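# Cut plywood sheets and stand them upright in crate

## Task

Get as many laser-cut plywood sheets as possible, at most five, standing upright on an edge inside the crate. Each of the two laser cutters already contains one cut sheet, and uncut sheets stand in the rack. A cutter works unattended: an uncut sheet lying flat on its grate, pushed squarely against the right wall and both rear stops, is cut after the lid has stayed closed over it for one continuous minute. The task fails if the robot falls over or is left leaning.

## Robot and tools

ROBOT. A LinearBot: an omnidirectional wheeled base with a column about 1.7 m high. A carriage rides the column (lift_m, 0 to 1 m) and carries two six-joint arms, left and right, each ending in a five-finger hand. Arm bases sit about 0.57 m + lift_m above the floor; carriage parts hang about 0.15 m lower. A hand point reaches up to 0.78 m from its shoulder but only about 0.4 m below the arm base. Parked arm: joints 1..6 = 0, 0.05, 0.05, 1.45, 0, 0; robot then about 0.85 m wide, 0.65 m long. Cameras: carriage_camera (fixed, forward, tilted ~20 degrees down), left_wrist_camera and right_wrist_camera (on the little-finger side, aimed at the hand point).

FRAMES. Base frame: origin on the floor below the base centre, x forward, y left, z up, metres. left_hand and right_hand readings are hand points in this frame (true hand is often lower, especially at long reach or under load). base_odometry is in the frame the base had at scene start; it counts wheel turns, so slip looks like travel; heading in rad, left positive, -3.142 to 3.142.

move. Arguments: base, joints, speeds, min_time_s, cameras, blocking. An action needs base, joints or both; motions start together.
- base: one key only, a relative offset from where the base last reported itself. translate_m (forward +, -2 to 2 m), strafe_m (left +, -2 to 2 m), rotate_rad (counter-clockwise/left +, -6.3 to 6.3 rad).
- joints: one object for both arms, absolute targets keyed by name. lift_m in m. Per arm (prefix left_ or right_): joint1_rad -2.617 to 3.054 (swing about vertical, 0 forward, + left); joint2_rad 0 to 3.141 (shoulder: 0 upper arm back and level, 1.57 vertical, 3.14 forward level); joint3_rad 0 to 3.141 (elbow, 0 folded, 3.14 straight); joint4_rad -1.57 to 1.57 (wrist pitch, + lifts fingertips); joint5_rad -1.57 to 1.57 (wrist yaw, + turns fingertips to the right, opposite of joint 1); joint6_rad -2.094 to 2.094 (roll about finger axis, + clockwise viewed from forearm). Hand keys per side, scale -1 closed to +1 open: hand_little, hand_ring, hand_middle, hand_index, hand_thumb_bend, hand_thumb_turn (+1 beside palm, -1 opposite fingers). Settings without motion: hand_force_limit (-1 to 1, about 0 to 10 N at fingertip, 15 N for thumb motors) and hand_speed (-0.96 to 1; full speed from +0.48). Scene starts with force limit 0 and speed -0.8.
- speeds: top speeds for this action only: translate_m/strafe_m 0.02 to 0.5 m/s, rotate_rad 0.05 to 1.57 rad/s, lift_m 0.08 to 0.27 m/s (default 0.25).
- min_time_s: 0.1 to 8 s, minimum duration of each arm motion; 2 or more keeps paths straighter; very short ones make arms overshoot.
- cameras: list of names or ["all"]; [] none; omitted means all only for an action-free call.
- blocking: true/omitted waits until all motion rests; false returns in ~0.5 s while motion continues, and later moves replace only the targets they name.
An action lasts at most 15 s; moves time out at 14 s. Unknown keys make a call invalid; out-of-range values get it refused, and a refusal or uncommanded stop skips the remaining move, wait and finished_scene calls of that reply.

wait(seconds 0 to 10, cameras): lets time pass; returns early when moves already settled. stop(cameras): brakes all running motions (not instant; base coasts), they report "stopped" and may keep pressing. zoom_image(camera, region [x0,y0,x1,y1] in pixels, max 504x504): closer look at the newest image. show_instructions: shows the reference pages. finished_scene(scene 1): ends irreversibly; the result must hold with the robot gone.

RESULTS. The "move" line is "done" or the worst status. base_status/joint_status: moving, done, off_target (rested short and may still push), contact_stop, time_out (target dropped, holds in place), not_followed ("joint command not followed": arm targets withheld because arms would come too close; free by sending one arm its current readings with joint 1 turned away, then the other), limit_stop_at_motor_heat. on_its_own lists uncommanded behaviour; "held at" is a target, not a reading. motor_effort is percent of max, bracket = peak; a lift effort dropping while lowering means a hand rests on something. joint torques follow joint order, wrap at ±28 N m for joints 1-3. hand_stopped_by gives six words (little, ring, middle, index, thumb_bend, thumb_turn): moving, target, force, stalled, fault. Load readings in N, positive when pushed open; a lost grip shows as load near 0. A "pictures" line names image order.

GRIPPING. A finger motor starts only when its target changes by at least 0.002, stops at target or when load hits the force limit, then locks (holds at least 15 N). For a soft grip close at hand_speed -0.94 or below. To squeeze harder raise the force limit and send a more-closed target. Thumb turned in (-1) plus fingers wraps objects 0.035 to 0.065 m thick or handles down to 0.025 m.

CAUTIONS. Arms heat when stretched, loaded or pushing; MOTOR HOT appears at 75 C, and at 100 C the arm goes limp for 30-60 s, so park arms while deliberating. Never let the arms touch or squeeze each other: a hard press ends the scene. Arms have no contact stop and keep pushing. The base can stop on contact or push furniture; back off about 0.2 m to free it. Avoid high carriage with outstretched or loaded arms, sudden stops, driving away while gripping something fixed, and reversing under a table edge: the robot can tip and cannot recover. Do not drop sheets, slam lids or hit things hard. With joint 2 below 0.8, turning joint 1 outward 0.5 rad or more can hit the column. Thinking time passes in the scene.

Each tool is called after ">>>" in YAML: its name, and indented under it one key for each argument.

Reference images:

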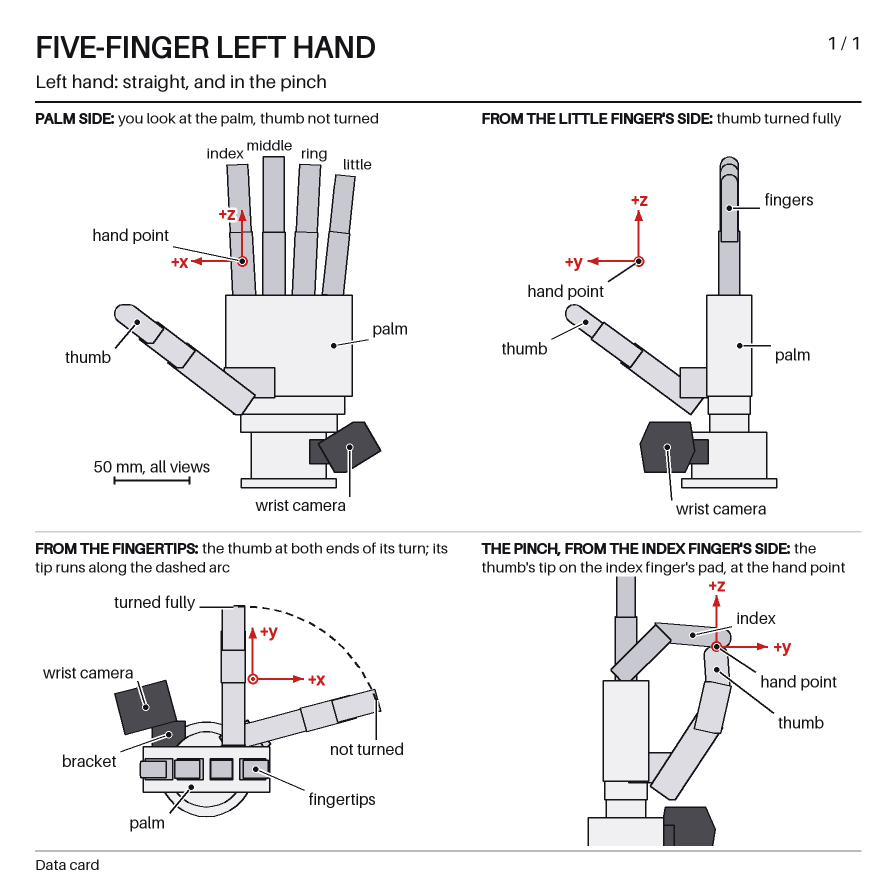

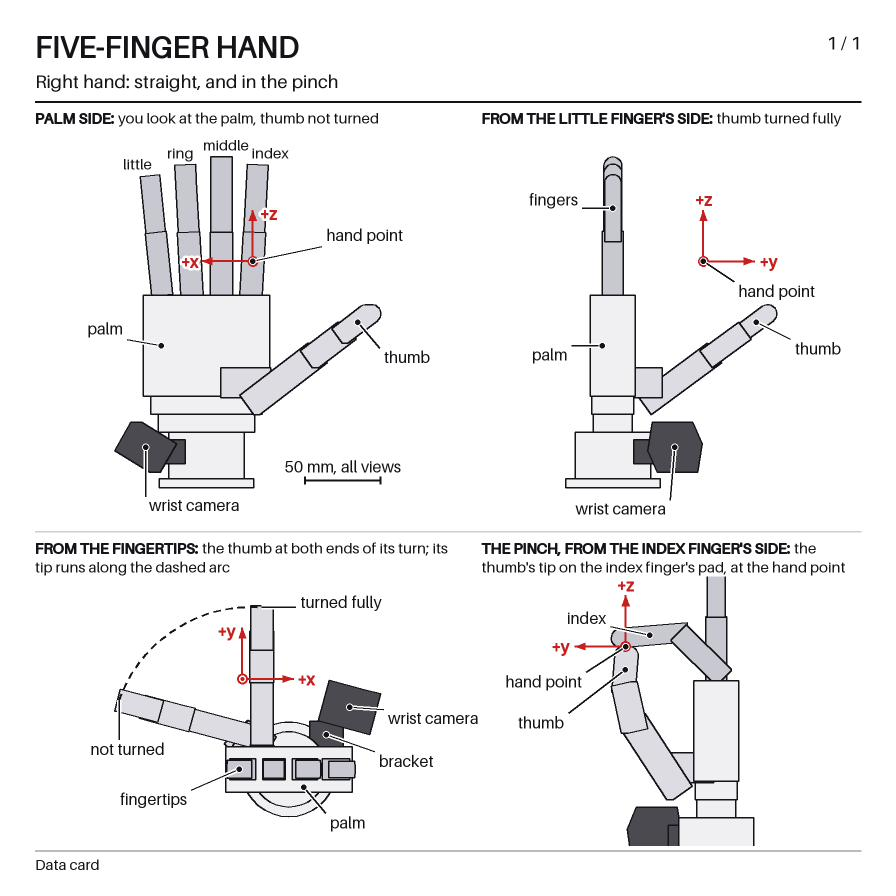

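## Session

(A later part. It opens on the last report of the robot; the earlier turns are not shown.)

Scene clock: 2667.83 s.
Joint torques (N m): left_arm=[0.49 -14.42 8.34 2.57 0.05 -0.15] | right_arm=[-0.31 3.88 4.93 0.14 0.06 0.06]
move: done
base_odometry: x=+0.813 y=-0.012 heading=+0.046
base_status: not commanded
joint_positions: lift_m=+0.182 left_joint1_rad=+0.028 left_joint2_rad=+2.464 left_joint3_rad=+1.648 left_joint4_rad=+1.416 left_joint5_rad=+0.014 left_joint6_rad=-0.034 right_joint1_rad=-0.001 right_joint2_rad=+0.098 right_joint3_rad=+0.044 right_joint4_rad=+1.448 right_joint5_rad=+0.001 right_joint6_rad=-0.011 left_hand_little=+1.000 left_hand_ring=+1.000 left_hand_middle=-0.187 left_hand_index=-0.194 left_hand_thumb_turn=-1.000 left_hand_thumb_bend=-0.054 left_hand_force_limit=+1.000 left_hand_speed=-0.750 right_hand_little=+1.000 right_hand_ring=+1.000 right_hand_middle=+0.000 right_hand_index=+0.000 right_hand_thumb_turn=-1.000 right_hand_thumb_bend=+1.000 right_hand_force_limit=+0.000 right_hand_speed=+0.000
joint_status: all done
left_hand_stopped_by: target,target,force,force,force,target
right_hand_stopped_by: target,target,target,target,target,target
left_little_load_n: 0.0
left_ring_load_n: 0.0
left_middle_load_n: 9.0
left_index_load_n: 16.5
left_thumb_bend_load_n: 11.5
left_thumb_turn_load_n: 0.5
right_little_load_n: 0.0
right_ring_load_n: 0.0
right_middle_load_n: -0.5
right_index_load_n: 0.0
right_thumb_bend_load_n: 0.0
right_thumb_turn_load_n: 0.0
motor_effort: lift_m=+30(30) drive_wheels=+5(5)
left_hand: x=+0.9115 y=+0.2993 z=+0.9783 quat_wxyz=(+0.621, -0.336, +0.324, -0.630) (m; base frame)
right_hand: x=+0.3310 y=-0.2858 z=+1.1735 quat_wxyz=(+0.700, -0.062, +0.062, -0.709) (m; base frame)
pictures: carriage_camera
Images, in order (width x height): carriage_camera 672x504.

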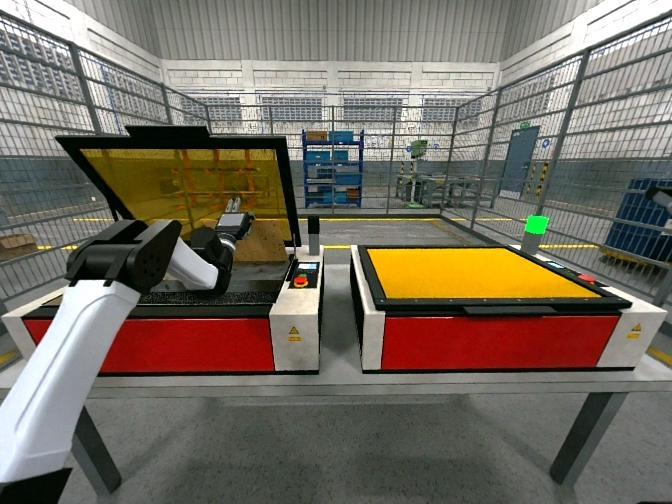

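>>> move:
  joints: {"lift_m": 0.178, "left_hand_speed": -0.5, "left_hand_index": 0.6, "left_hand_middle": 0.6}
  speeds: {"lift_m": 0.08}
  cameras: []

>>> move:
  joints: {"left_joint2_rad": 2.25, "left_joint3_rad": 1.545, "left_joint4_rad": 1.05, "left_hand_index": 0.15, "left_hand_middle": 0.15}
  min_time_s: 2.5
  cameras: ["carriage_camera"]

>>> zoom_image:
  camera: "carriage_camera"
  region: [140, 200, 360, 360]

Scene clock: 2672.10 s.
Joint torques (N m): left_arm=[0.49 -14.35 8.31 2.01 -0.03 -0.14] | right_arm=[-0.31 3.96 4.92 0.13 0.06 0.06]
move: done
base_odometry: x=+0.813 y=-0.012 heading=+0.046
base_status: not commanded
joint_positions: lift_m=+0.178 left_joint1_rad=+0.028 left_joint2_rad=+2.464 left_joint3_rad=+1.648 left_joint4_rad=+1.459 left_joint5_rad=+0.021 left_joint6_rad=-0.035 right_joint1_rad=-0.001 right_joint2_rad=+0.098 right_joint3_rad=+0.044 right_joint4_rad=+1.449 right_joint5_rad=+0.001 right_joint6_rad=-0.011 left_hand_little=+1.000 left_hand_ring=+1.000 left_hand_middle=+0.600 left_hand_index=+0.600 left_hand_thumb_turn=-1.000 left_hand_thumb_bend=-0.058 left_hand_force_limit=+1.000 left_hand_speed=-0.500 right_hand_little=+1.000 right_hand_ring=+1.000 right_hand_middle=+0.000 right_hand_index=+0.000 right_hand_thumb_turn=-1.000 right_hand_thumb_bend=+1.000 right_hand_force_limit=+0.000 right_hand_speed=+0.000
joint_status: all done
left_hand_stopped_by: target,target,target,target,force,target
right_hand_stopped_by: target,target,target,target,target,target
left_little_load_n: 0.0
left_ring_load_n: 0.0
left_middle_load_n: 0.0
left_index_load_n: 0.0
left_thumb_bend_load_n: 0.0
left_thumb_turn_load_n: 0.0
right_little_load_n: 0.0
right_ring_load_n: 0.0
right_middle_load_n: 0.0
right_index_load_n: 0.0
right_thumb_bend_load_n: 0.5
right_thumb_turn_load_n: 0.0
on_its_own: left_joint4_rad moved +0.042 to your old target +1.470
motor_effort: lift_m=+30(30) drive_wheels=+5(6)
left_hand: x=+0.9067 y=+0.2979 z=+0.9849 quat_wxyz=(+0.627, -0.320, +0.313, -0.638) (m; base frame)
right_hand: x=+0.3308 y=-0.2858 z=+1.1696 quat_wxyz=(+0.700, -0.062, +0.062, -0.709) (m; base frame)
pictures: none
No camera images: "cameras" was empty.

Scene clock: 2674.90 s.
Joint torques (N m): left_arm=[0.46 -13.35 4.59 1.51 -0.03 -0.13] | right_arm=[-0.31 3.95 4.93 0.13 0.06 0.06]
move: off_target
MOTOR HOT: joint 2 (shoulder) of the left arm reports 75 °C; the controller stops that arm at 100 °C. To cool a motor, set the load down, stop pushing, or move to a pose that needs little force.
base_odometry: x=+0.813 y=-0.012 heading=+0.046
base_status: not commanded
joint_positions: lift_m=+0.178 left_joint1_rad=+0.028 left_joint2_rad=+2.278 left_joint3_rad=+1.566 left_joint4_rad=+1.114 left_joint5_rad=+0.021 left_joint6_rad=-0.035 right_joint1_rad=-0.001 right_joint2_rad=+0.098 right_joint3_rad=+0.044 right_joint4_rad=+1.449 right_joint5_rad=+0.001 right_joint6_rad=-0.011 left_hand_little=+1.000 left_hand_ring=+1.000 left_hand_middle=+0.150 left_hand_index=+0.150 left_hand_thumb_turn=-1.000 left_hand_thumb_bend=-0.058 left_hand_force_limit=+1.000 left_hand_speed=-0.500 right_hand_little=+1.000 right_hand_ring=+1.000 right_hand_middle=+0.000 right_hand_index=+0.000 right_hand_thumb_turn=-1.000 right_hand_thumb_bend=+1.000 right_hand_force_limit=+0.000 right_hand_speed=+0.000
joint_status: left_joint4_rad off_target (ended at +1.114, target +1.050); the others done
left_hand_stopped_by: target,target,target,target,force,target
right_hand_stopped_by: target,target,target,target,target,target
left_little_load_n: 0.0
left_ring_load_n: 0.0
left_middle_load_n: 0.0
left_index_load_n: 0.0
left_thumb_bend_load_n: -1.5
left_thumb_turn_load_n: 0.0
right_little_load_n: 0.0
right_ring_load_n: 0.0
right_middle_load_n: 0.5
right_index_load_n: 0.0
right_thumb_bend_load_n: 0.0
right_thumb_turn_load_n: 0.0
motor_effort: lift_m=+29(30) drive_wheels=+5(5)
left_hand: x=+0.9055 y=+0.2978 z=+0.9798 quat_wxyz=(+0.584, -0.396, +0.384, -0.596) (m; base frame)
right_hand: x=+0.3308 y=-0.2858 z=+1.1696 quat_wxyz=(+0.700, -0.062, +0.062, -0.709) (m; base frame)
pictures: carriage_camera
Images, in order (width x height): carriage_camera 672x504.

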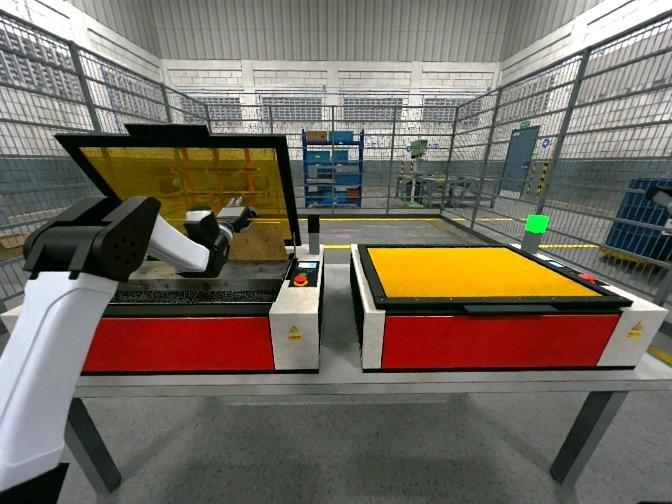

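Scaled by 2.291 from the camera's 672x504 image, which has a finer 960x720 frame.

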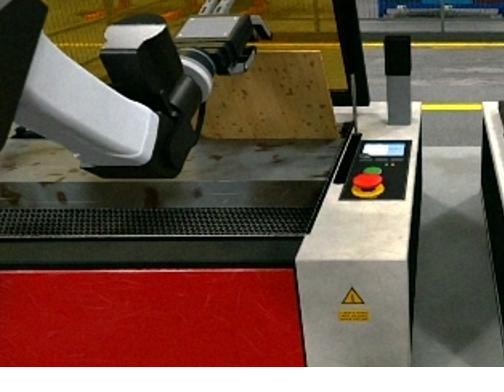

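>>> move:
  joints: {"left_joint2_rad": 2.10, "left_joint3_rad": 1.265, "left_joint4_rad": 1.04}
  min_time_s: 2.5
  cameras: ["carriage_camera"]

>>> zoom_image:
  camera: "carriage_camera"
  region: [140, 200, 360, 360]

Scene clock: 2682.30 s.
Joint torques (N m): left_arm=[0.47 -13.64 5.09 2.38 -0.02 -0.12] | right_arm=[-0.31 3.96 4.93 0.13 0.06 0.06]
move: done
MOTOR HOT: still on. Joint 2 (shoulder) of the left arm reports 75 °C.
base_odometry: x=+0.813 y=-0.012 heading=+0.046
base_status: not commanded
joint_positions: lift_m=+0.178 left_joint1_rad=+0.028 left_joint2_rad=+2.145 left_joint3_rad=+1.277 left_joint4_rad=+1.044 left_joint5_rad=+0.021 left_joint6_rad=-0.036 right_joint1_rad=-0.001 right_joint2_rad=+0.098 right_joint3_rad=+0.044 right_joint4_rad=+1.449 right_joint5_rad=+0.001 right_joint6_rad=-0.011 left_hand_little=+1.000 left_hand_ring=+1.000 left_hand_middle=+0.150 left_hand_index=+0.150 left_hand_thumb_turn=-1.000 left_hand_thumb_bend=-0.058 left_hand_force_limit=+1.000 left_hand_speed=-0.500 right_hand_little=+1.000 right_hand_ring=+1.000 right_hand_middle=+0.000 right_hand_index=+0.000 right_hand_thumb_turn=-1.000 right_hand_thumb_bend=+1.000 right_hand_force_limit=+0.000 right_hand_speed=+0.000
joint_status: all done
left_hand_stopped_by: target,target,target,target,force,target
right_hand_stopped_by: target,target,target,target,target,target
left_little_load_n: 0.0
left_ring_load_n: 0.0
left_middle_load_n: -0.5
left_index_load_n: 0.0
left_thumb_bend_load_n: 0.5
left_thumb_turn_load_n: 0.0
right_little_load_n: 0.0
right_ring_load_n: 0.0
right_middle_load_n: 0.0
right_index_load_n: 0.0
right_thumb_bend_load_n: 0.5
right_thumb_turn_load_n: 0.0
motor_effort: lift_m=+29(30) drive_wheels=+5(5)
left_hand: x=+0.8612 y=+0.2964 z=+0.9060 quat_wxyz=(+0.535, -0.463, +0.445, -0.549) (m; base frame)
right_hand: x=+0.3308 y=-0.2858 z=+1.1696 quat_wxyz=(+0.700, -0.062, +0.062, -0.709) (m; base frame)
pictures: carriage_camera
Images, in order (width x height): carriage_camera 672x504.

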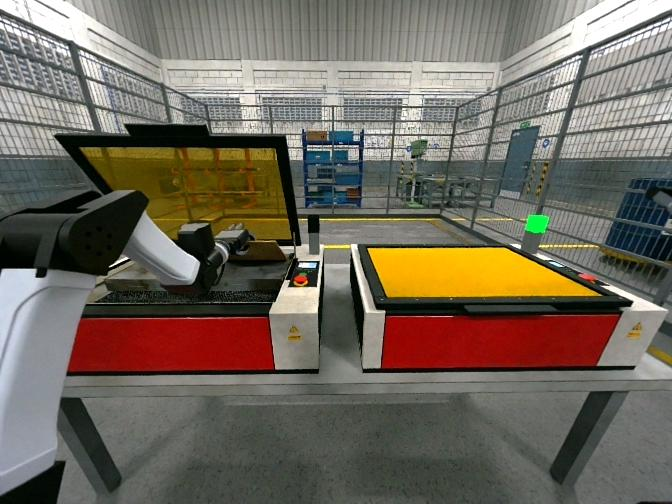

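Scaled by 2.291 from the camera's 672x504 image, which has a finer 960x720 frame.

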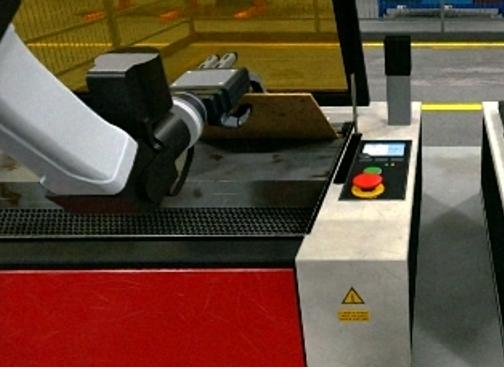

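>>> move:
  joints: {"left_joint2_rad": 2.06, "left_joint3_rad": 1.215, "left_joint4_rad": 0.91}
  min_time_s: 1.5
  cameras: ["carriage_camera"]

>>> zoom_image:
  camera: "carriage_camera"
  region: [140, 200, 360, 360]

Scene clock: 2686.20 s.
Joint torques (N m): left_arm=[0.46 -13.24 4.92 2.28 -0.04 -0.12] | right_arm=[-0.31 3.96 4.93 0.13 0.06 0.06]
move: done
MOTOR HOT: still on. Joint 2 (shoulder) of the left arm reports 75 °C.
base_odometry: x=+0.813 y=-0.012 heading=+0.046
base_status: not commanded
joint_positions: lift_m=+0.178 left_joint1_rad=+0.028 left_joint2_rad=+2.103 left_joint3_rad=+1.229 left_joint4_rad=+0.927 left_joint5_rad=+0.022 left_joint6_rad=-0.036 right_joint1_rad=-0.001 right_joint2_rad=+0.098 right_joint3_rad=+0.044 right_joint4_rad=+1.449 right_joint5_rad=+0.001 right_joint6_rad=-0.011 left_hand_little=+1.000 left_hand_ring=+1.000 left_hand_middle=+0.150 left_hand_index=+0.150 left_hand_thumb_turn=-1.000 left_hand_thumb_bend=-0.057 left_hand_force_limit=+1.000 left_hand_speed=-0.500 right_hand_little=+1.000 right_hand_ring=+1.000 right_hand_middle=+0.000 right_hand_index=+0.000 right_hand_thumb_turn=-1.000 right_hand_thumb_bend=+1.000 right_hand_force_limit=+0.000 right_hand_speed=+0.000
joint_status: all done
left_hand_stopped_by: target,target,target,target,force,target
right_hand_stopped_by: target,target,target,target,target,target
left_little_load_n: 0.0
left_ring_load_n: 0.0
left_middle_load_n: 3.0
left_index_load_n: 0.0
left_thumb_bend_load_n: 3.0
left_thumb_turn_load_n: 0.0
right_little_load_n: 0.0
right_ring_load_n: 0.0
right_middle_load_n: 0.0
right_index_load_n: 0.0
right_thumb_bend_load_n: 0.0
right_thumb_turn_load_n: 0.0
motor_effort: lift_m=+29(30) drive_wheels=+5(5)
left_hand: x=+0.8475 y=+0.2958 z=+0.8771 quat_wxyz=(+0.506, -0.496, +0.476, -0.521) (m; base frame)
right_hand: x=+0.3308 y=-0.2858 z=+1.1696 quat_wxyz=(+0.700, -0.062, +0.062, -0.709) (m; base frame)
pictures: carriage_camera
Images, in order (width x height): carriage_camera 672x504.

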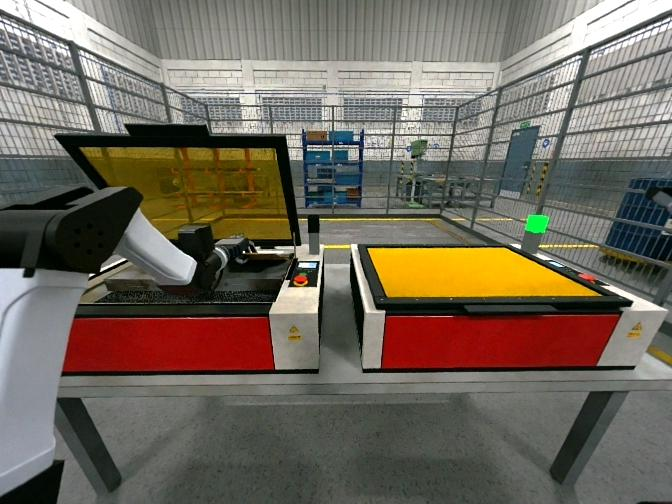

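Scaled by 2.291 from the camera's 672x504 image, which has a finer 960x720 frame.

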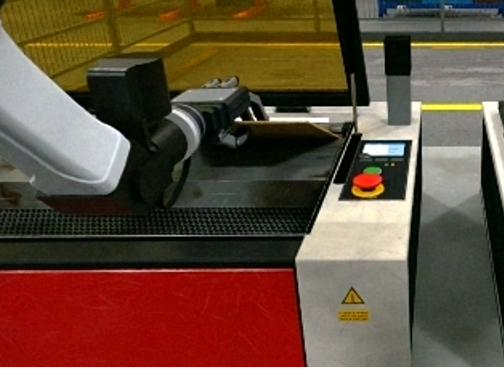

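>>> move:
  joints: {"left_hand_speed": 0, "left_hand_index": 1, "left_hand_middle": 1}

>>> move:
  base: {"translate_m": -0.2}
  speeds: {"translate_m": 0.15}

>>> move:
  base: {"translate_m": -0.3}
  joints: {"lift_m": 0.5, "left_hand_thumb_turn": 1, "left_hand_thumb_bend": -1, "left_hand_speed": 0.3}
  speeds: {"translate_m": 0.35}
  cameras: ["carriage_camera"]

>>> move:
  joints: {"left_joint1_rad": 0, "left_joint2_rad": 0.05, "left_joint3_rad": 0.05, "left_joint4_rad": 1.45, "left_joint5_rad": 0, "left_joint6_rad": 0}
  cameras: ["carriage_camera"]

>>> zoom_image:
  camera: "carriage_camera"
  region: [170, 270, 390, 400]

Scene clock: 2690.93 s.
Joint torques (N m): left_arm=[0.47 -13.26 4.92 2.51 -0.04 -0.12] | right_arm=[-0.31 3.95 4.93 0.13 0.07 0.06]
move: done
MOTOR HOT: still on. Joint 2 (shoulder) of the left arm reports 76 °C.
base_odometry: x=+0.813 y=-0.012 heading=+0.046
base_status: not commanded
joint_positions: lift_m=+0.178 left_joint1_rad=+0.028 left_joint2_rad=+2.103 left_joint3_rad=+1.229 left_joint4_rad=+0.909 left_joint5_rad=+0.022 left_joint6_rad=-0.036 right_joint1_rad=-0.001 right_joint2_rad=+0.098 right_joint3_rad=+0.044 right_joint4_rad=+1.449 right_joint5_rad=+0.001 right_joint6_rad=-0.011 left_hand_little=+1.000 left_hand_ring=+1.000 left_hand_middle=+1.000 left_hand_index=+1.000 left_hand_thumb_turn=-1.000 left_hand_thumb_bend=-0.058 left_hand_force_limit=+1.000 left_hand_speed=+0.000 right_hand_little=+1.000 right_hand_ring=+1.000 right_hand_middle=+0.000 right_hand_index=+0.000 right_hand_thumb_turn=-1.000 right_hand_thumb_bend=+1.000 right_hand_force_limit=+0.000 right_hand_speed=+0.000
joint_status: all done
left_hand_stopped_by: target,target,target,target,force,target
right_hand_stopped_by: target,target,target,target,target,target
left_little_load_n: 0.0
left_ring_load_n: 0.0
left_middle_load_n: 0.0
left_index_load_n: 0.0
left_thumb_bend_load_n: 0.5
left_thumb_turn_load_n: 0.0
right_little_load_n: 0.0
right_ring_load_n: 0.0
right_middle_load_n: 0.0
right_index_load_n: 0.0
right_thumb_bend_load_n: 0.0
right_thumb_turn_load_n: 0.0
motor_effort: lift_m=+30(30) drive_wheels=+5(5)
left_hand: x=+0.8466 y=+0.2957 z=+0.8720 quat_wxyz=(+0.501, -0.501, +0.481, -0.516) (m; base frame)
right_hand: x=+0.3308 y=-0.2858 z=+1.1696 quat_wxyz=(+0.700, -0.062, +0.062, -0.709) (m; base frame)
pictures: none

Scene clock: 2693.17 s.
Joint torques (N m): left_arm=[0.49 -12.83 4.94 2.59 -0.04 -0.12] | right_arm=[-0.29 3.93 4.93 0.13 0.06 0.06]
move: done
MOTOR HOT: still on. Joint 2 (shoulder) of the left arm reports 75 °C.
base_odometry: x=+0.613 y=-0.021 heading=+0.045
base_status: done
joint_positions: lift_m=+0.178 left_joint1_rad=+0.028 left_joint2_rad=+2.099 left_joint3_rad=+1.229 left_joint4_rad=+0.902 left_joint5_rad=+0.022 left_joint6_rad=-0.036 right_joint1_rad=-0.001 right_joint2_rad=+0.098 right_joint3_rad=+0.044 right_joint4_rad=+1.448 right_joint5_rad=+0.001 right_joint6_rad=-0.011 left_hand_little=+1.000 left_hand_ring=+1.000 left_hand_middle=+1.000 left_hand_index=+1.000 left_hand_thumb_turn=-1.000 left_hand_thumb_bend=-0.058 left_hand_force_limit=+1.000 left_hand_speed=+0.000 right_hand_little=+1.000 right_hand_ring=+1.000 right_hand_middle=+0.000 right_hand_index=+0.000 right_hand_thumb_turn=-1.000 right_hand_thumb_bend=+1.000 right_hand_force_limit=+0.000 right_hand_speed=+0.000
joint_status: not commanded
left_hand_stopped_by: target,target,target,target,force,target
right_hand_stopped_by: target,target,target,target,target,target
left_little_load_n: 0.0
left_ring_load_n: 0.0
left_middle_load_n: 0.0
left_index_load_n: 0.0
left_thumb_bend_load_n: 0.0
left_thumb_turn_load_n: 0.0
right_little_load_n: 0.0
right_ring_load_n: 0.0
right_middle_load_n: 0.0
right_index_load_n: 0.0
right_thumb_bend_load_n: 0.0
right_thumb_turn_load_n: 0.0
motor_effort: lift_m=+30(30) drive_wheels=-3(9)
left_hand: x=+0.8461 y=+0.2957 z=+0.8731 quat_wxyz=(+0.500, -0.502, +0.482, -0.516) (m; base frame)
right_hand: x=+0.3309 y=-0.2858 z=+1.1696 quat_wxyz=(+0.700, -0.062, +0.062, -0.709) (m; base frame)
pictures: none

Scene clock: 2695.67 s.
Joint torques (N m): left_arm=[0.49 -11.25 5.59 2.51 -0.04 -0.12] | right_arm=[-0.31 4.03 4.92 0.09 0.06 0.06]
move: done
MOTOR HOT: still on. Joint 2 (shoulder) of the left arm reports 75 °C.
base_odometry: x=+0.313 y=-0.034 heading=+0.045
base_status: done
joint_positions: lift_m=+0.500 left_joint1_rad=+0.028 left_joint2_rad=+2.081 left_joint3_rad=+1.222 left_joint4_rad=+0.908 left_joint5_rad=+0.022 left_joint6_rad=-0.036 right_joint1_rad=-0.001 right_joint2_rad=+0.098 right_joint3_rad=+0.044 right_joint4_rad=+1.451 right_joint5_rad=+0.001 right_joint6_rad=-0.011 left_hand_little=+1.000 left_hand_ring=+1.000 left_hand_middle=+1.000 left_hand_index=+1.000 left_hand_thumb_turn=+1.000 left_hand_thumb_bend=-1.000 left_hand_force_limit=+1.000 left_hand_speed=+0.300 right_hand_little=+1.000 right_hand_ring=+1.000 right_hand_middle=+0.000 right_hand_index=+0.000 right_hand_thumb_turn=-1.000 right_hand_thumb_bend=+1.000 right_hand_force_limit=+0.000 right_hand_speed=+0.000
joint_status: all done
left_hand_stopped_by: target,target,target,target,target,target
right_hand_stopped_by: target,target,target,target,target,target
left_little_load_n: 0.0
left_ring_load_n: 0.0
left_middle_load_n: 0.0
left_index_load_n: 0.0
left_thumb_bend_load_n: 0.0
left_thumb_turn_load_n: 0.0
right_little_load_n: 0.0
right_ring_load_n: 0.0
right_middle_load_n: 0.0
right_index_load_n: 0.0
right_thumb_bend_load_n: 0.0
right_thumb_turn_load_n: 0.0
motor_effort: lift_m=+36(43) drive_wheels=-3(14)
left_hand: x=+0.8444 y=+0.2957 z=+1.2034 quat_wxyz=(+0.504, -0.497, +0.478, -0.520) (m; base frame)
right_hand: x=+0.3303 y=-0.2858 z=+1.4912 quat_wxyz=(+0.700, -0.061, +0.061, -0.709) (m; base frame)
pictures: carriage_camera
Images, in order (width x height): carriage_camera 672x504.

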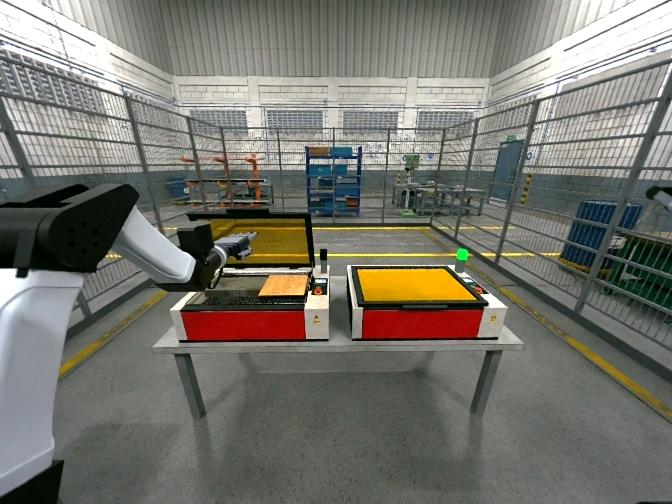

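Scene clock: 2697.63 s.
Joint torques (N m): left_arm=[-0.09 2.65 4.1 0.27 -0.22 0.05] | right_arm=[-0.29 3.96 4.92 0.1 0.06 0.06]
move: done
MOTOR HOT: still on. Joint 2 (shoulder) of the left arm reports 74 °C.
base_odometry: x=+0.313 y=-0.034 heading=+0.045
base_status: not commanded
joint_positions: lift_m=+0.500 left_joint1_rad=+0.005 left_joint2_rad=+0.057 left_joint3_rad=+0.062 left_joint4_rad=+1.435 left_joint5_rad=+0.010 left_joint6_rad=-0.010 right_joint1_rad=-0.001 right_joint2_rad=+0.098 right_joint3_rad=+0.044 right_joint4_rad=+1.451 right_joint5_rad=+0.001 right_joint6_rad=-0.011 left_hand_little=+1.000 left_hand_ring=+1.000 left_hand_middle=+1.000 left_hand_index=+1.000 left_hand_thumb_turn=+1.000 left_hand_thumb_bend=-1.000 left_hand_force_limit=+1.000 left_hand_speed=+0.300 right_hand_little=+1.000 right_hand_ring=+1.000 right_hand_middle=+0.000 right_hand_index=+0.000 right_hand_thumb_turn=-1.000 right_hand_thumb_bend=+1.000 right_hand_force_limit=+0.000 right_hand_speed=+0.000
joint_status: all done
left_hand_stopped_by: target,target,target,target,target,target
right_hand_stopped_by: target,target,target,target,target,target
left_little_load_n: 0.0
left_ring_load_n: 0.0
left_middle_load_n: 0.0
left_index_load_n: 0.0
left_thumb_bend_load_n: 0.0
left_thumb_turn_load_n: 0.0
right_little_load_n: 0.0
right_ring_load_n: 0.0
right_middle_load_n: 0.0
right_index_load_n: 0.0
right_thumb_bend_load_n: 0.0
right_thumb_turn_load_n: 0.5
motor_effort: lift_m=+36(36) drive_wheels=-3(6)
left_hand: x=+0.3147 y=+0.2828 z=+1.4991 quat_wxyz=(+0.704, -0.043, +0.049, -0.707) (m; base frame)
right_hand: x=+0.3303 y=-0.2858 z=+1.4912 quat_wxyz=(+0.700, -0.061, +0.061, -0.709) (m; base frame)
pictures: carriage_camera
Images, in order (width x height): carriage_camera 672x504.

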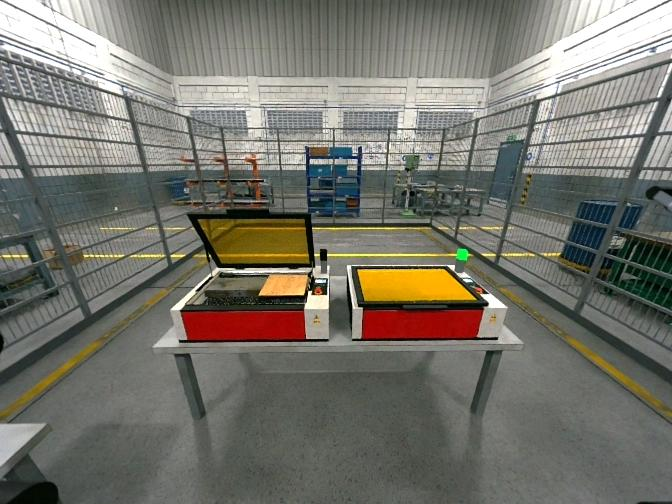

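Scaled by 2.291 from the camera's 672x504 image, which has a finer 960x720 frame.

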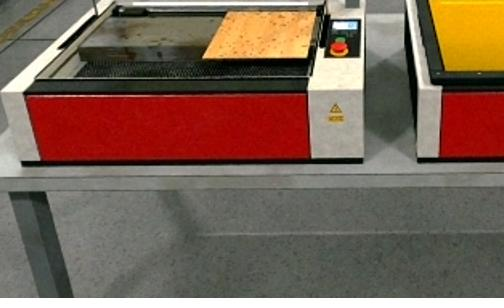

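>>> move:
  base: {"strafe_m": -0.032}
  speeds: {"strafe_m": 0.1}

>>> move:
  base: {"translate_m": 0.35}
  joints: {"left_joint1_rad": 0.36, "left_joint2_rad": 2.62, "left_joint3_rad": 1.59, "left_joint4_rad": 0.17, "lift_m": 0.51}
  speeds: {"translate_m": 0.2}
  min_time_s: 2
  cameras: ["carriage_camera"]

>>> zoom_image:
  camera: "carriage_camera"
  region: [170, 270, 370, 410]

Scene clock: 2705.73 s.
Joint torques (N m): left_arm=[-0.01 2.73 4.11 0.26 -0.18 0.03] | right_arm=[-0.42 3.95 4.93 0.1 0.05 0.06]
move: done
MOTOR HOT: cleared for the motors of the left arm.
base_odometry: x=+0.315 y=-0.066 heading=+0.045
base_status: done
joint_positions: lift_m=+0.500 left_joint1_rad=+0.004 left_joint2_rad=+0.057 left_joint3_rad=+0.062 left_joint4_rad=+1.436 left_joint5_rad=+0.006 left_joint6_rad=-0.009 right_joint1_rad=+0.000 right_joint2_rad=+0.098 right_joint3_rad=+0.044 right_joint4_rad=+1.451 right_joint5_rad=+0.001 right_joint6_rad=-0.011 left_hand_little=+1.000 left_hand_ring=+1.000 left_hand_middle=+1.000 left_hand_index=+1.000 left_hand_thumb_turn=+1.000 left_hand_thumb_bend=-1.000 left_hand_force_limit=+1.000 left_hand_speed=+0.300 right_hand_little=+1.000 right_hand_ring=+1.000 right_hand_middle=+0.000 right_hand_index=+0.000 right_hand_thumb_turn=-1.000 right_hand_thumb_bend=+1.000 right_hand_force_limit=+0.000 right_hand_speed=+0.000
joint_status: not commanded
left_hand_stopped_by: target,target,target,target,target,target
right_hand_stopped_by: target,target,target,target,target,target
left_little_load_n: 0.0
left_ring_load_n: 0.0
left_middle_load_n: 0.0
left_index_load_n: 0.0
left_thumb_bend_load_n: 0.0
left_thumb_turn_load_n: 0.0
right_little_load_n: 0.0
right_ring_load_n: 0.0
right_middle_load_n: 0.0
right_index_load_n: 0.0
right_thumb_bend_load_n: 0.0
right_thumb_turn_load_n: 0.0
motor_effort: lift_m=+36(36) drive_wheels=+2(6)
left_hand: x=+0.3144 y=+0.2835 z=+1.4993 quat_wxyz=(+0.704, -0.044, +0.048, -0.707) (m; base frame)
right_hand: x=+0.3303 y=-0.2857 z=+1.4912 quat_wxyz=(+0.700, -0.061, +0.061, -0.708) (m; base frame)
pictures: none

Scene clock: 2708.57 s.
Joint torques (N m): left_arm=[0.81 -10.7 7.13 1.68 -0.18 0.03] | right_arm=[-0.35 3.97 4.92 0.12 0.06 0.06]
move: done
base_odometry: x=+0.664 y=-0.051 heading=+0.044
base_status: done
joint_positions: lift_m=+0.510 left_joint1_rad=+0.355 left_joint2_rad=+2.611 left_joint3_rad=+1.567 left_joint4_rad=+0.183 left_joint5_rad=+0.006 left_joint6_rad=-0.009 right_joint1_rad=+0.000 right_joint2_rad=+0.098 right_joint3_rad=+0.044 right_joint4_rad=+1.450 right_joint5_rad=+0.001 right_joint6_rad=-0.011 left_hand_little=+1.000 left_hand_ring=+1.000 left_hand_middle=+1.000 left_hand_index=+1.000 left_hand_thumb_turn=+1.000 left_hand_thumb_bend=-1.000 left_hand_force_limit=+1.000 left_hand_speed=+0.300 right_hand_little=+1.000 right_hand_ring=+1.000 right_hand_middle=+0.000 right_hand_index=+0.000 right_hand_thumb_turn=-1.000 right_hand_thumb_bend=+1.000 right_hand_force_limit=+0.000 right_hand_speed=+0.000
joint_status: all done
left_hand_stopped_by: target,target,target,target,target,target
right_hand_stopped_by: target,target,target,target,target,target
left_little_load_n: 0.0
left_ring_load_n: 0.0
left_middle_load_n: 0.0
left_index_load_n: 0.0
left_thumb_bend_load_n: 0.0
left_thumb_turn_load_n: 0.0
right_little_load_n: 0.0
right_ring_load_n: 0.0
right_middle_load_n: 0.0
right_index_load_n: 0.0
right_thumb_bend_load_n: 0.0
right_thumb_turn_load_n: 0.0
motor_effort: lift_m=+36(43) drive_wheels=-2(10)
left_hand: x=+0.7477 y=+0.4769 z=+0.8843 quat_wxyz=(+0.282, -0.772, +0.533, -0.202) (m; base frame)
right_hand: x=+0.3304 y=-0.2857 z=+1.5012 quat_wxyz=(+0.700, -0.061, +0.062, -0.708) (m; base frame)
pictures: carriage_camera
Images, in order (width x height): carriage_camera 672x504.

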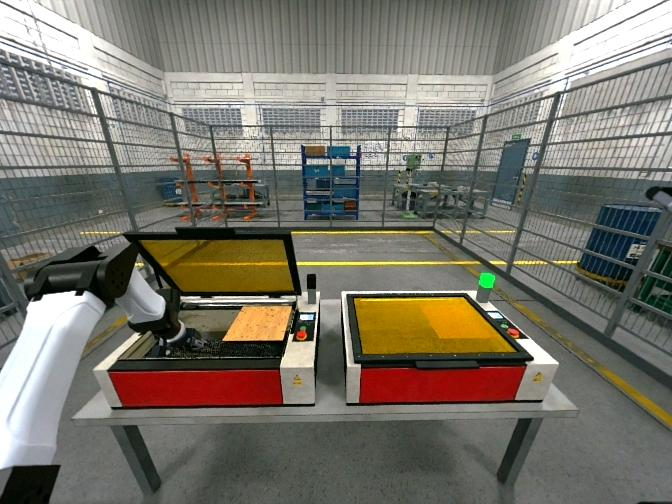

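Scaled by 2.520 from the camera's 672x504 image, which has a finer 960x720 frame.

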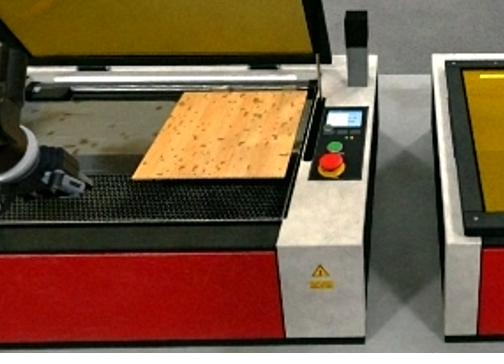

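>>> move:
  base: {"translate_m": 0.225}
  speeds: {"translate_m": 0.2}

>>> move:
  joints: {"lift_m": 0.438}
  speeds: {"lift_m": 0.1}
  cameras: ["carriage_camera"]

>>> zoom_image:
  camera: "carriage_camera"
  region: [100, 230, 340, 400]

Scene clock: 2715.50 s.
Joint torques (N m): left_arm=[0.62 -10.76 7.13 1.71 -0.18 0.03] | right_arm=[-0.35 3.99 4.97 0.1 0.06 0.06]
move: done
base_odometry: x=+0.889 y=-0.041 heading=+0.044
base_status: done
joint_positions: lift_m=+0.510 left_joint1_rad=+0.358 left_joint2_rad=+2.611 left_joint3_rad=+1.567 left_joint4_rad=+0.179 left_joint5_rad=+0.006 left_joint6_rad=-0.009 right_joint1_rad=+0.000 right_joint2_rad=+0.098 right_joint3_rad=+0.044 right_joint4_rad=+1.450 right_joint5_rad=+0.001 right_joint6_rad=-0.011 left_hand_little=+1.000 left_hand_ring=+1.000 left_hand_middle=+1.000 left_hand_index=+1.000 left_hand_thumb_turn=+1.000 left_hand_thumb_bend=-1.000 left_hand_force_limit=+1.000 left_hand_speed=+0.300 right_hand_little=+1.000 right_hand_ring=+1.000 right_hand_middle=+0.000 right_hand_index=+0.000 right_hand_thumb_turn=-1.000 right_hand_thumb_bend=+1.000 right_hand_force_limit=+0.000 right_hand_speed=+0.000
joint_status: not commanded
left_hand_stopped_by: target,target,target,target,target,target
right_hand_stopped_by: target,target,target,target,target,target
left_little_load_n: 0.0
left_ring_load_n: 0.0
left_middle_load_n: 0.0
left_index_load_n: 0.0
left_thumb_bend_load_n: 0.0
left_thumb_turn_load_n: 0.0
right_little_load_n: 0.0
right_ring_load_n: 0.0
right_middle_load_n: 0.0
right_index_load_n: 0.0
right_thumb_bend_load_n: 0.0
right_thumb_turn_load_n: 0.0
motor_effort: lift_m=+36(36) drive_wheels=-2(11)
left_hand: x=+0.7465 y=+0.4781 z=+0.8839 quat_wxyz=(+0.281, -0.773, +0.532, -0.200) (m; base frame)
right_hand: x=+0.3304 y=-0.2857 z=+1.5012 quat_wxyz=(+0.700, -0.061, +0.062, -0.708) (m; base frame)
pictures: none

Scene clock: 2716.60 s.
Joint torques (N m): left_arm=[0.5 -10.58 6.46 1.67 -0.18 0.03] | right_arm=[-0.35 4.03 4.92 0.11 0.06 0.06]
move: done
base_odometry: x=+0.889 y=-0.041 heading=+0.044
base_status: not commanded
joint_positions: lift_m=+0.438 left_joint1_rad=+0.358 left_joint2_rad=+2.611 left_joint3_rad=+1.575 left_joint4_rad=+0.184 left_joint5_rad=+0.006 left_joint6_rad=-0.009 right_joint1_rad=+0.000 right_joint2_rad=+0.098 right_joint3_rad=+0.044 right_joint4_rad=+1.450 right_joint5_rad=+0.001 right_joint6_rad=-0.011 left_hand_little=+1.000 left_hand_ring=+1.000 left_hand_middle=+1.000 left_hand_index=+1.000 left_hand_thumb_turn=+1.000 left_hand_thumb_bend=-1.000 left_hand_force_limit=+1.000 left_hand_speed=+0.300 right_hand_little=+1.000 right_hand_ring=+1.000 right_hand_middle=+0.000 right_hand_index=+0.000 right_hand_thumb_turn=-1.000 right_hand_thumb_bend=+1.000 right_hand_force_limit=+0.000 right_hand_speed=+0.000
joint_status: all done
left_hand_stopped_by: target,target,target,target,target,target
right_hand_stopped_by: target,target,target,target,target,target
left_little_load_n: 0.0
left_ring_load_n: 0.0
left_middle_load_n: 0.0
left_index_load_n: 0.0
left_thumb_bend_load_n: 0.0
left_thumb_turn_load_n: 0.0
right_little_load_n: 0.0
right_ring_load_n: 0.0
right_middle_load_n: 0.0
right_index_load_n: 0.0
right_thumb_bend_load_n: 0.0
right_thumb_turn_load_n: 0.0
motor_effort: lift_m=+29(30) drive_wheels=-2(4)
left_hand: x=+0.7508 y=+0.4797 z=+0.8156 quat_wxyz=(+0.286, -0.771, +0.531, -0.204) (m; base frame)
right_hand: x=+0.3304 y=-0.2857 z=+1.4298 quat_wxyz=(+0.700, -0.061, +0.062, -0.708) (m; base frame)
pictures: carriage_camera
Images, in order (width x height): carriage_camera 672x504.

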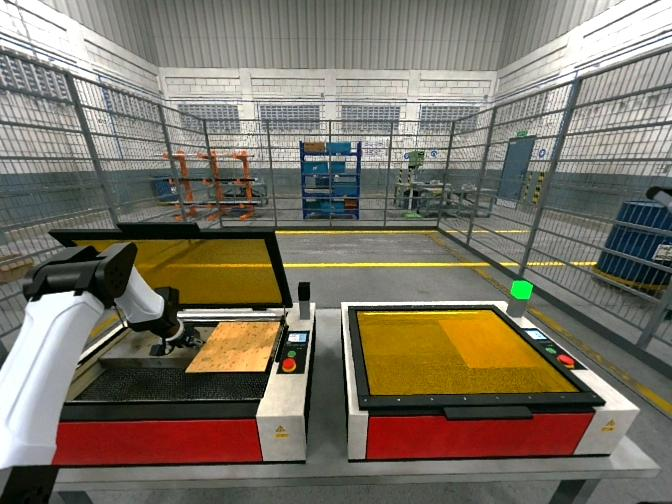

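Scaled by 2.100 from the camera's 672x504 image, which has a finer 960x720 frame.

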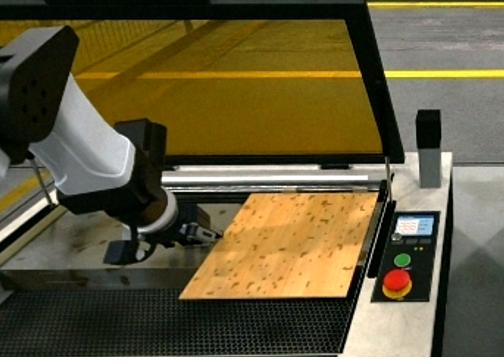

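>>> move:
  joints: {"left_joint1_rad": 0.25}
  min_time_s: 1.2

>>> move:
  joints: {"left_joint1_rad": 0.215}
  min_time_s: 1
  cameras: ["carriage_camera"]

>>> zoom_image:
  camera: "carriage_camera"
  region: [160, 280, 340, 420]

Scene clock: 2720.90 s.
Joint torques (N m): left_arm=[-1.33 -10.73 6.48 1.69 0.26 0.03] | right_arm=[-0.35 3.95 4.93 0.11 0.06 0.06]
move: off_target
base_odometry: x=+0.889 y=-0.041 heading=+0.044
base_status: not commanded
joint_positions: lift_m=+0.438 left_joint1_rad=+0.270 left_joint2_rad=+2.611 left_joint3_rad=+1.575 left_joint4_rad=+0.184 left_joint5_rad=-0.039 left_joint6_rad=-0.009 right_joint1_rad=+0.000 right_joint2_rad=+0.098 right_joint3_rad=+0.044 right_joint4_rad=+1.450 right_joint5_rad=+0.001 right_joint6_rad=-0.011 left_hand_little=+1.000 left_hand_ring=+1.000 left_hand_middle=+1.000 left_hand_index=+1.000 left_hand_thumb_turn=+1.000 left_hand_thumb_bend=-1.000 left_hand_force_limit=+1.000 left_hand_speed=+0.300 right_hand_little=+1.000 right_hand_ring=+1.000 right_hand_middle=+0.000 right_hand_index=+0.000 right_hand_thumb_turn=-1.000 right_hand_thumb_bend=+1.000 right_hand_force_limit=+0.000 right_hand_speed=+0.000
joint_status: left_joint1_rad off_target (ended at +0.271, target +0.250)
left_hand_stopped_by: target,target,target,target,target,target
right_hand_stopped_by: target,target,target,target,target,target
left_little_load_n: 0.0
left_ring_load_n: 0.0
left_middle_load_n: 0.5
left_index_load_n: 0.0
left_thumb_bend_load_n: 0.0
left_thumb_turn_load_n: 0.0
right_little_load_n: -0.5
right_ring_load_n: 0.0
right_middle_load_n: 0.0
right_index_load_n: 0.0
right_thumb_bend_load_n: 0.0
right_thumb_turn_load_n: 0.0
motor_effort: lift_m=+29(29) drive_wheels=+4(4)
left_hand: x=+0.7616 y=+0.4414 z=+0.8147 quat_wxyz=(+0.290, -0.752, +0.558, -0.199) (m; base frame)
right_hand: x=+0.3304 y=-0.2857 z=+1.4298 quat_wxyz=(+0.700, -0.061, +0.062, -0.708) (m; base frame)
pictures: none

Scene clock: 2722.20 s.
Joint torques (N m): left_arm=[-2.43 -10.73 6.46 1.69 0.7 0.03] | right_arm=[-0.35 3.96 4.93 0.11 0.06 0.06]
move: off_target
base_odometry: x=+0.889 y=-0.041 heading=+0.044
base_status: not commanded
joint_positions: lift_m=+0.438 left_joint1_rad=+0.249 left_joint2_rad=+2.611 left_joint3_rad=+1.575 left_joint4_rad=+0.184 left_joint5_rad=-0.085 left_joint6_rad=-0.009 right_joint1_rad=+0.000 right_joint2_rad=+0.098 right_joint3_rad=+0.044 right_joint4_rad=+1.450 right_joint5_rad=+0.001 right_joint6_rad=-0.011 left_hand_little=+1.000 left_hand_ring=+1.000 left_hand_middle=+1.000 left_hand_index=+1.000 left_hand_thumb_turn=+1.000 left_hand_thumb_bend=-1.000 left_hand_force_limit=+1.000 left_hand_speed=+0.300 right_hand_little=+1.000 right_hand_ring=+1.000 right_hand_middle=+0.000 right_hand_index=+0.000 right_hand_thumb_turn=-1.000 right_hand_thumb_bend=+1.000 right_hand_force_limit=+0.000 right_hand_speed=+0.000
joint_status: left_joint1_rad off_target (ended at +0.249, target +0.215)
left_hand_stopped_by: target,target,target,target,target,target
right_hand_stopped_by: target,target,target,target,target,target
left_little_load_n: 0.0
left_ring_load_n: 0.0
left_middle_load_n: 0.0
left_index_load_n: 0.0
left_thumb_bend_load_n: 0.5
left_thumb_turn_load_n: 0.0
right_little_load_n: 0.0
right_ring_load_n: 0.0
right_middle_load_n: 0.0
right_index_load_n: 0.0
right_thumb_bend_load_n: 0.0
right_thumb_turn_load_n: 0.0
motor_effort: lift_m=+29(29) drive_wheels=-1(4)
left_hand: x=+0.7625 y=+0.4387 z=+0.8140 quat_wxyz=(+0.301, -0.750, +0.559, -0.185) (m; base frame)
right_hand: x=+0.3304 y=-0.2857 z=+1.4298 quat_wxyz=(+0.700, -0.061, +0.062, -0.708) (m; base frame)
pictures: carriage_camera
Images, in order (width x height): carriage_camera 672x504.

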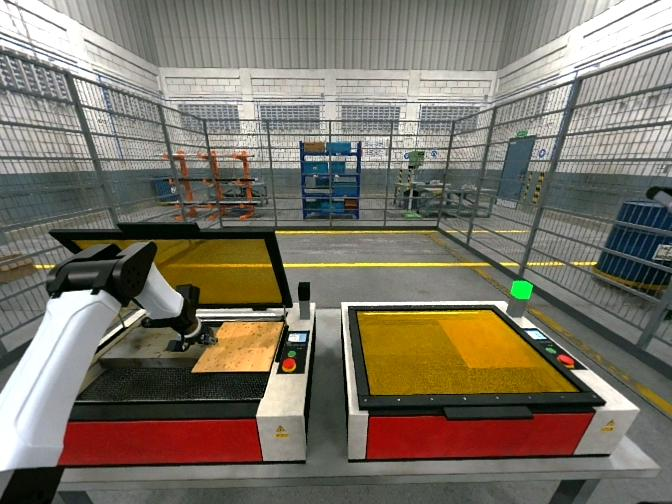

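Scaled by 2.800 from the camera's 672x504 image, which has a finer 960x720 frame.

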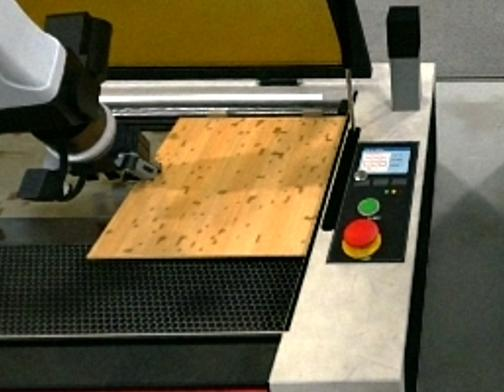

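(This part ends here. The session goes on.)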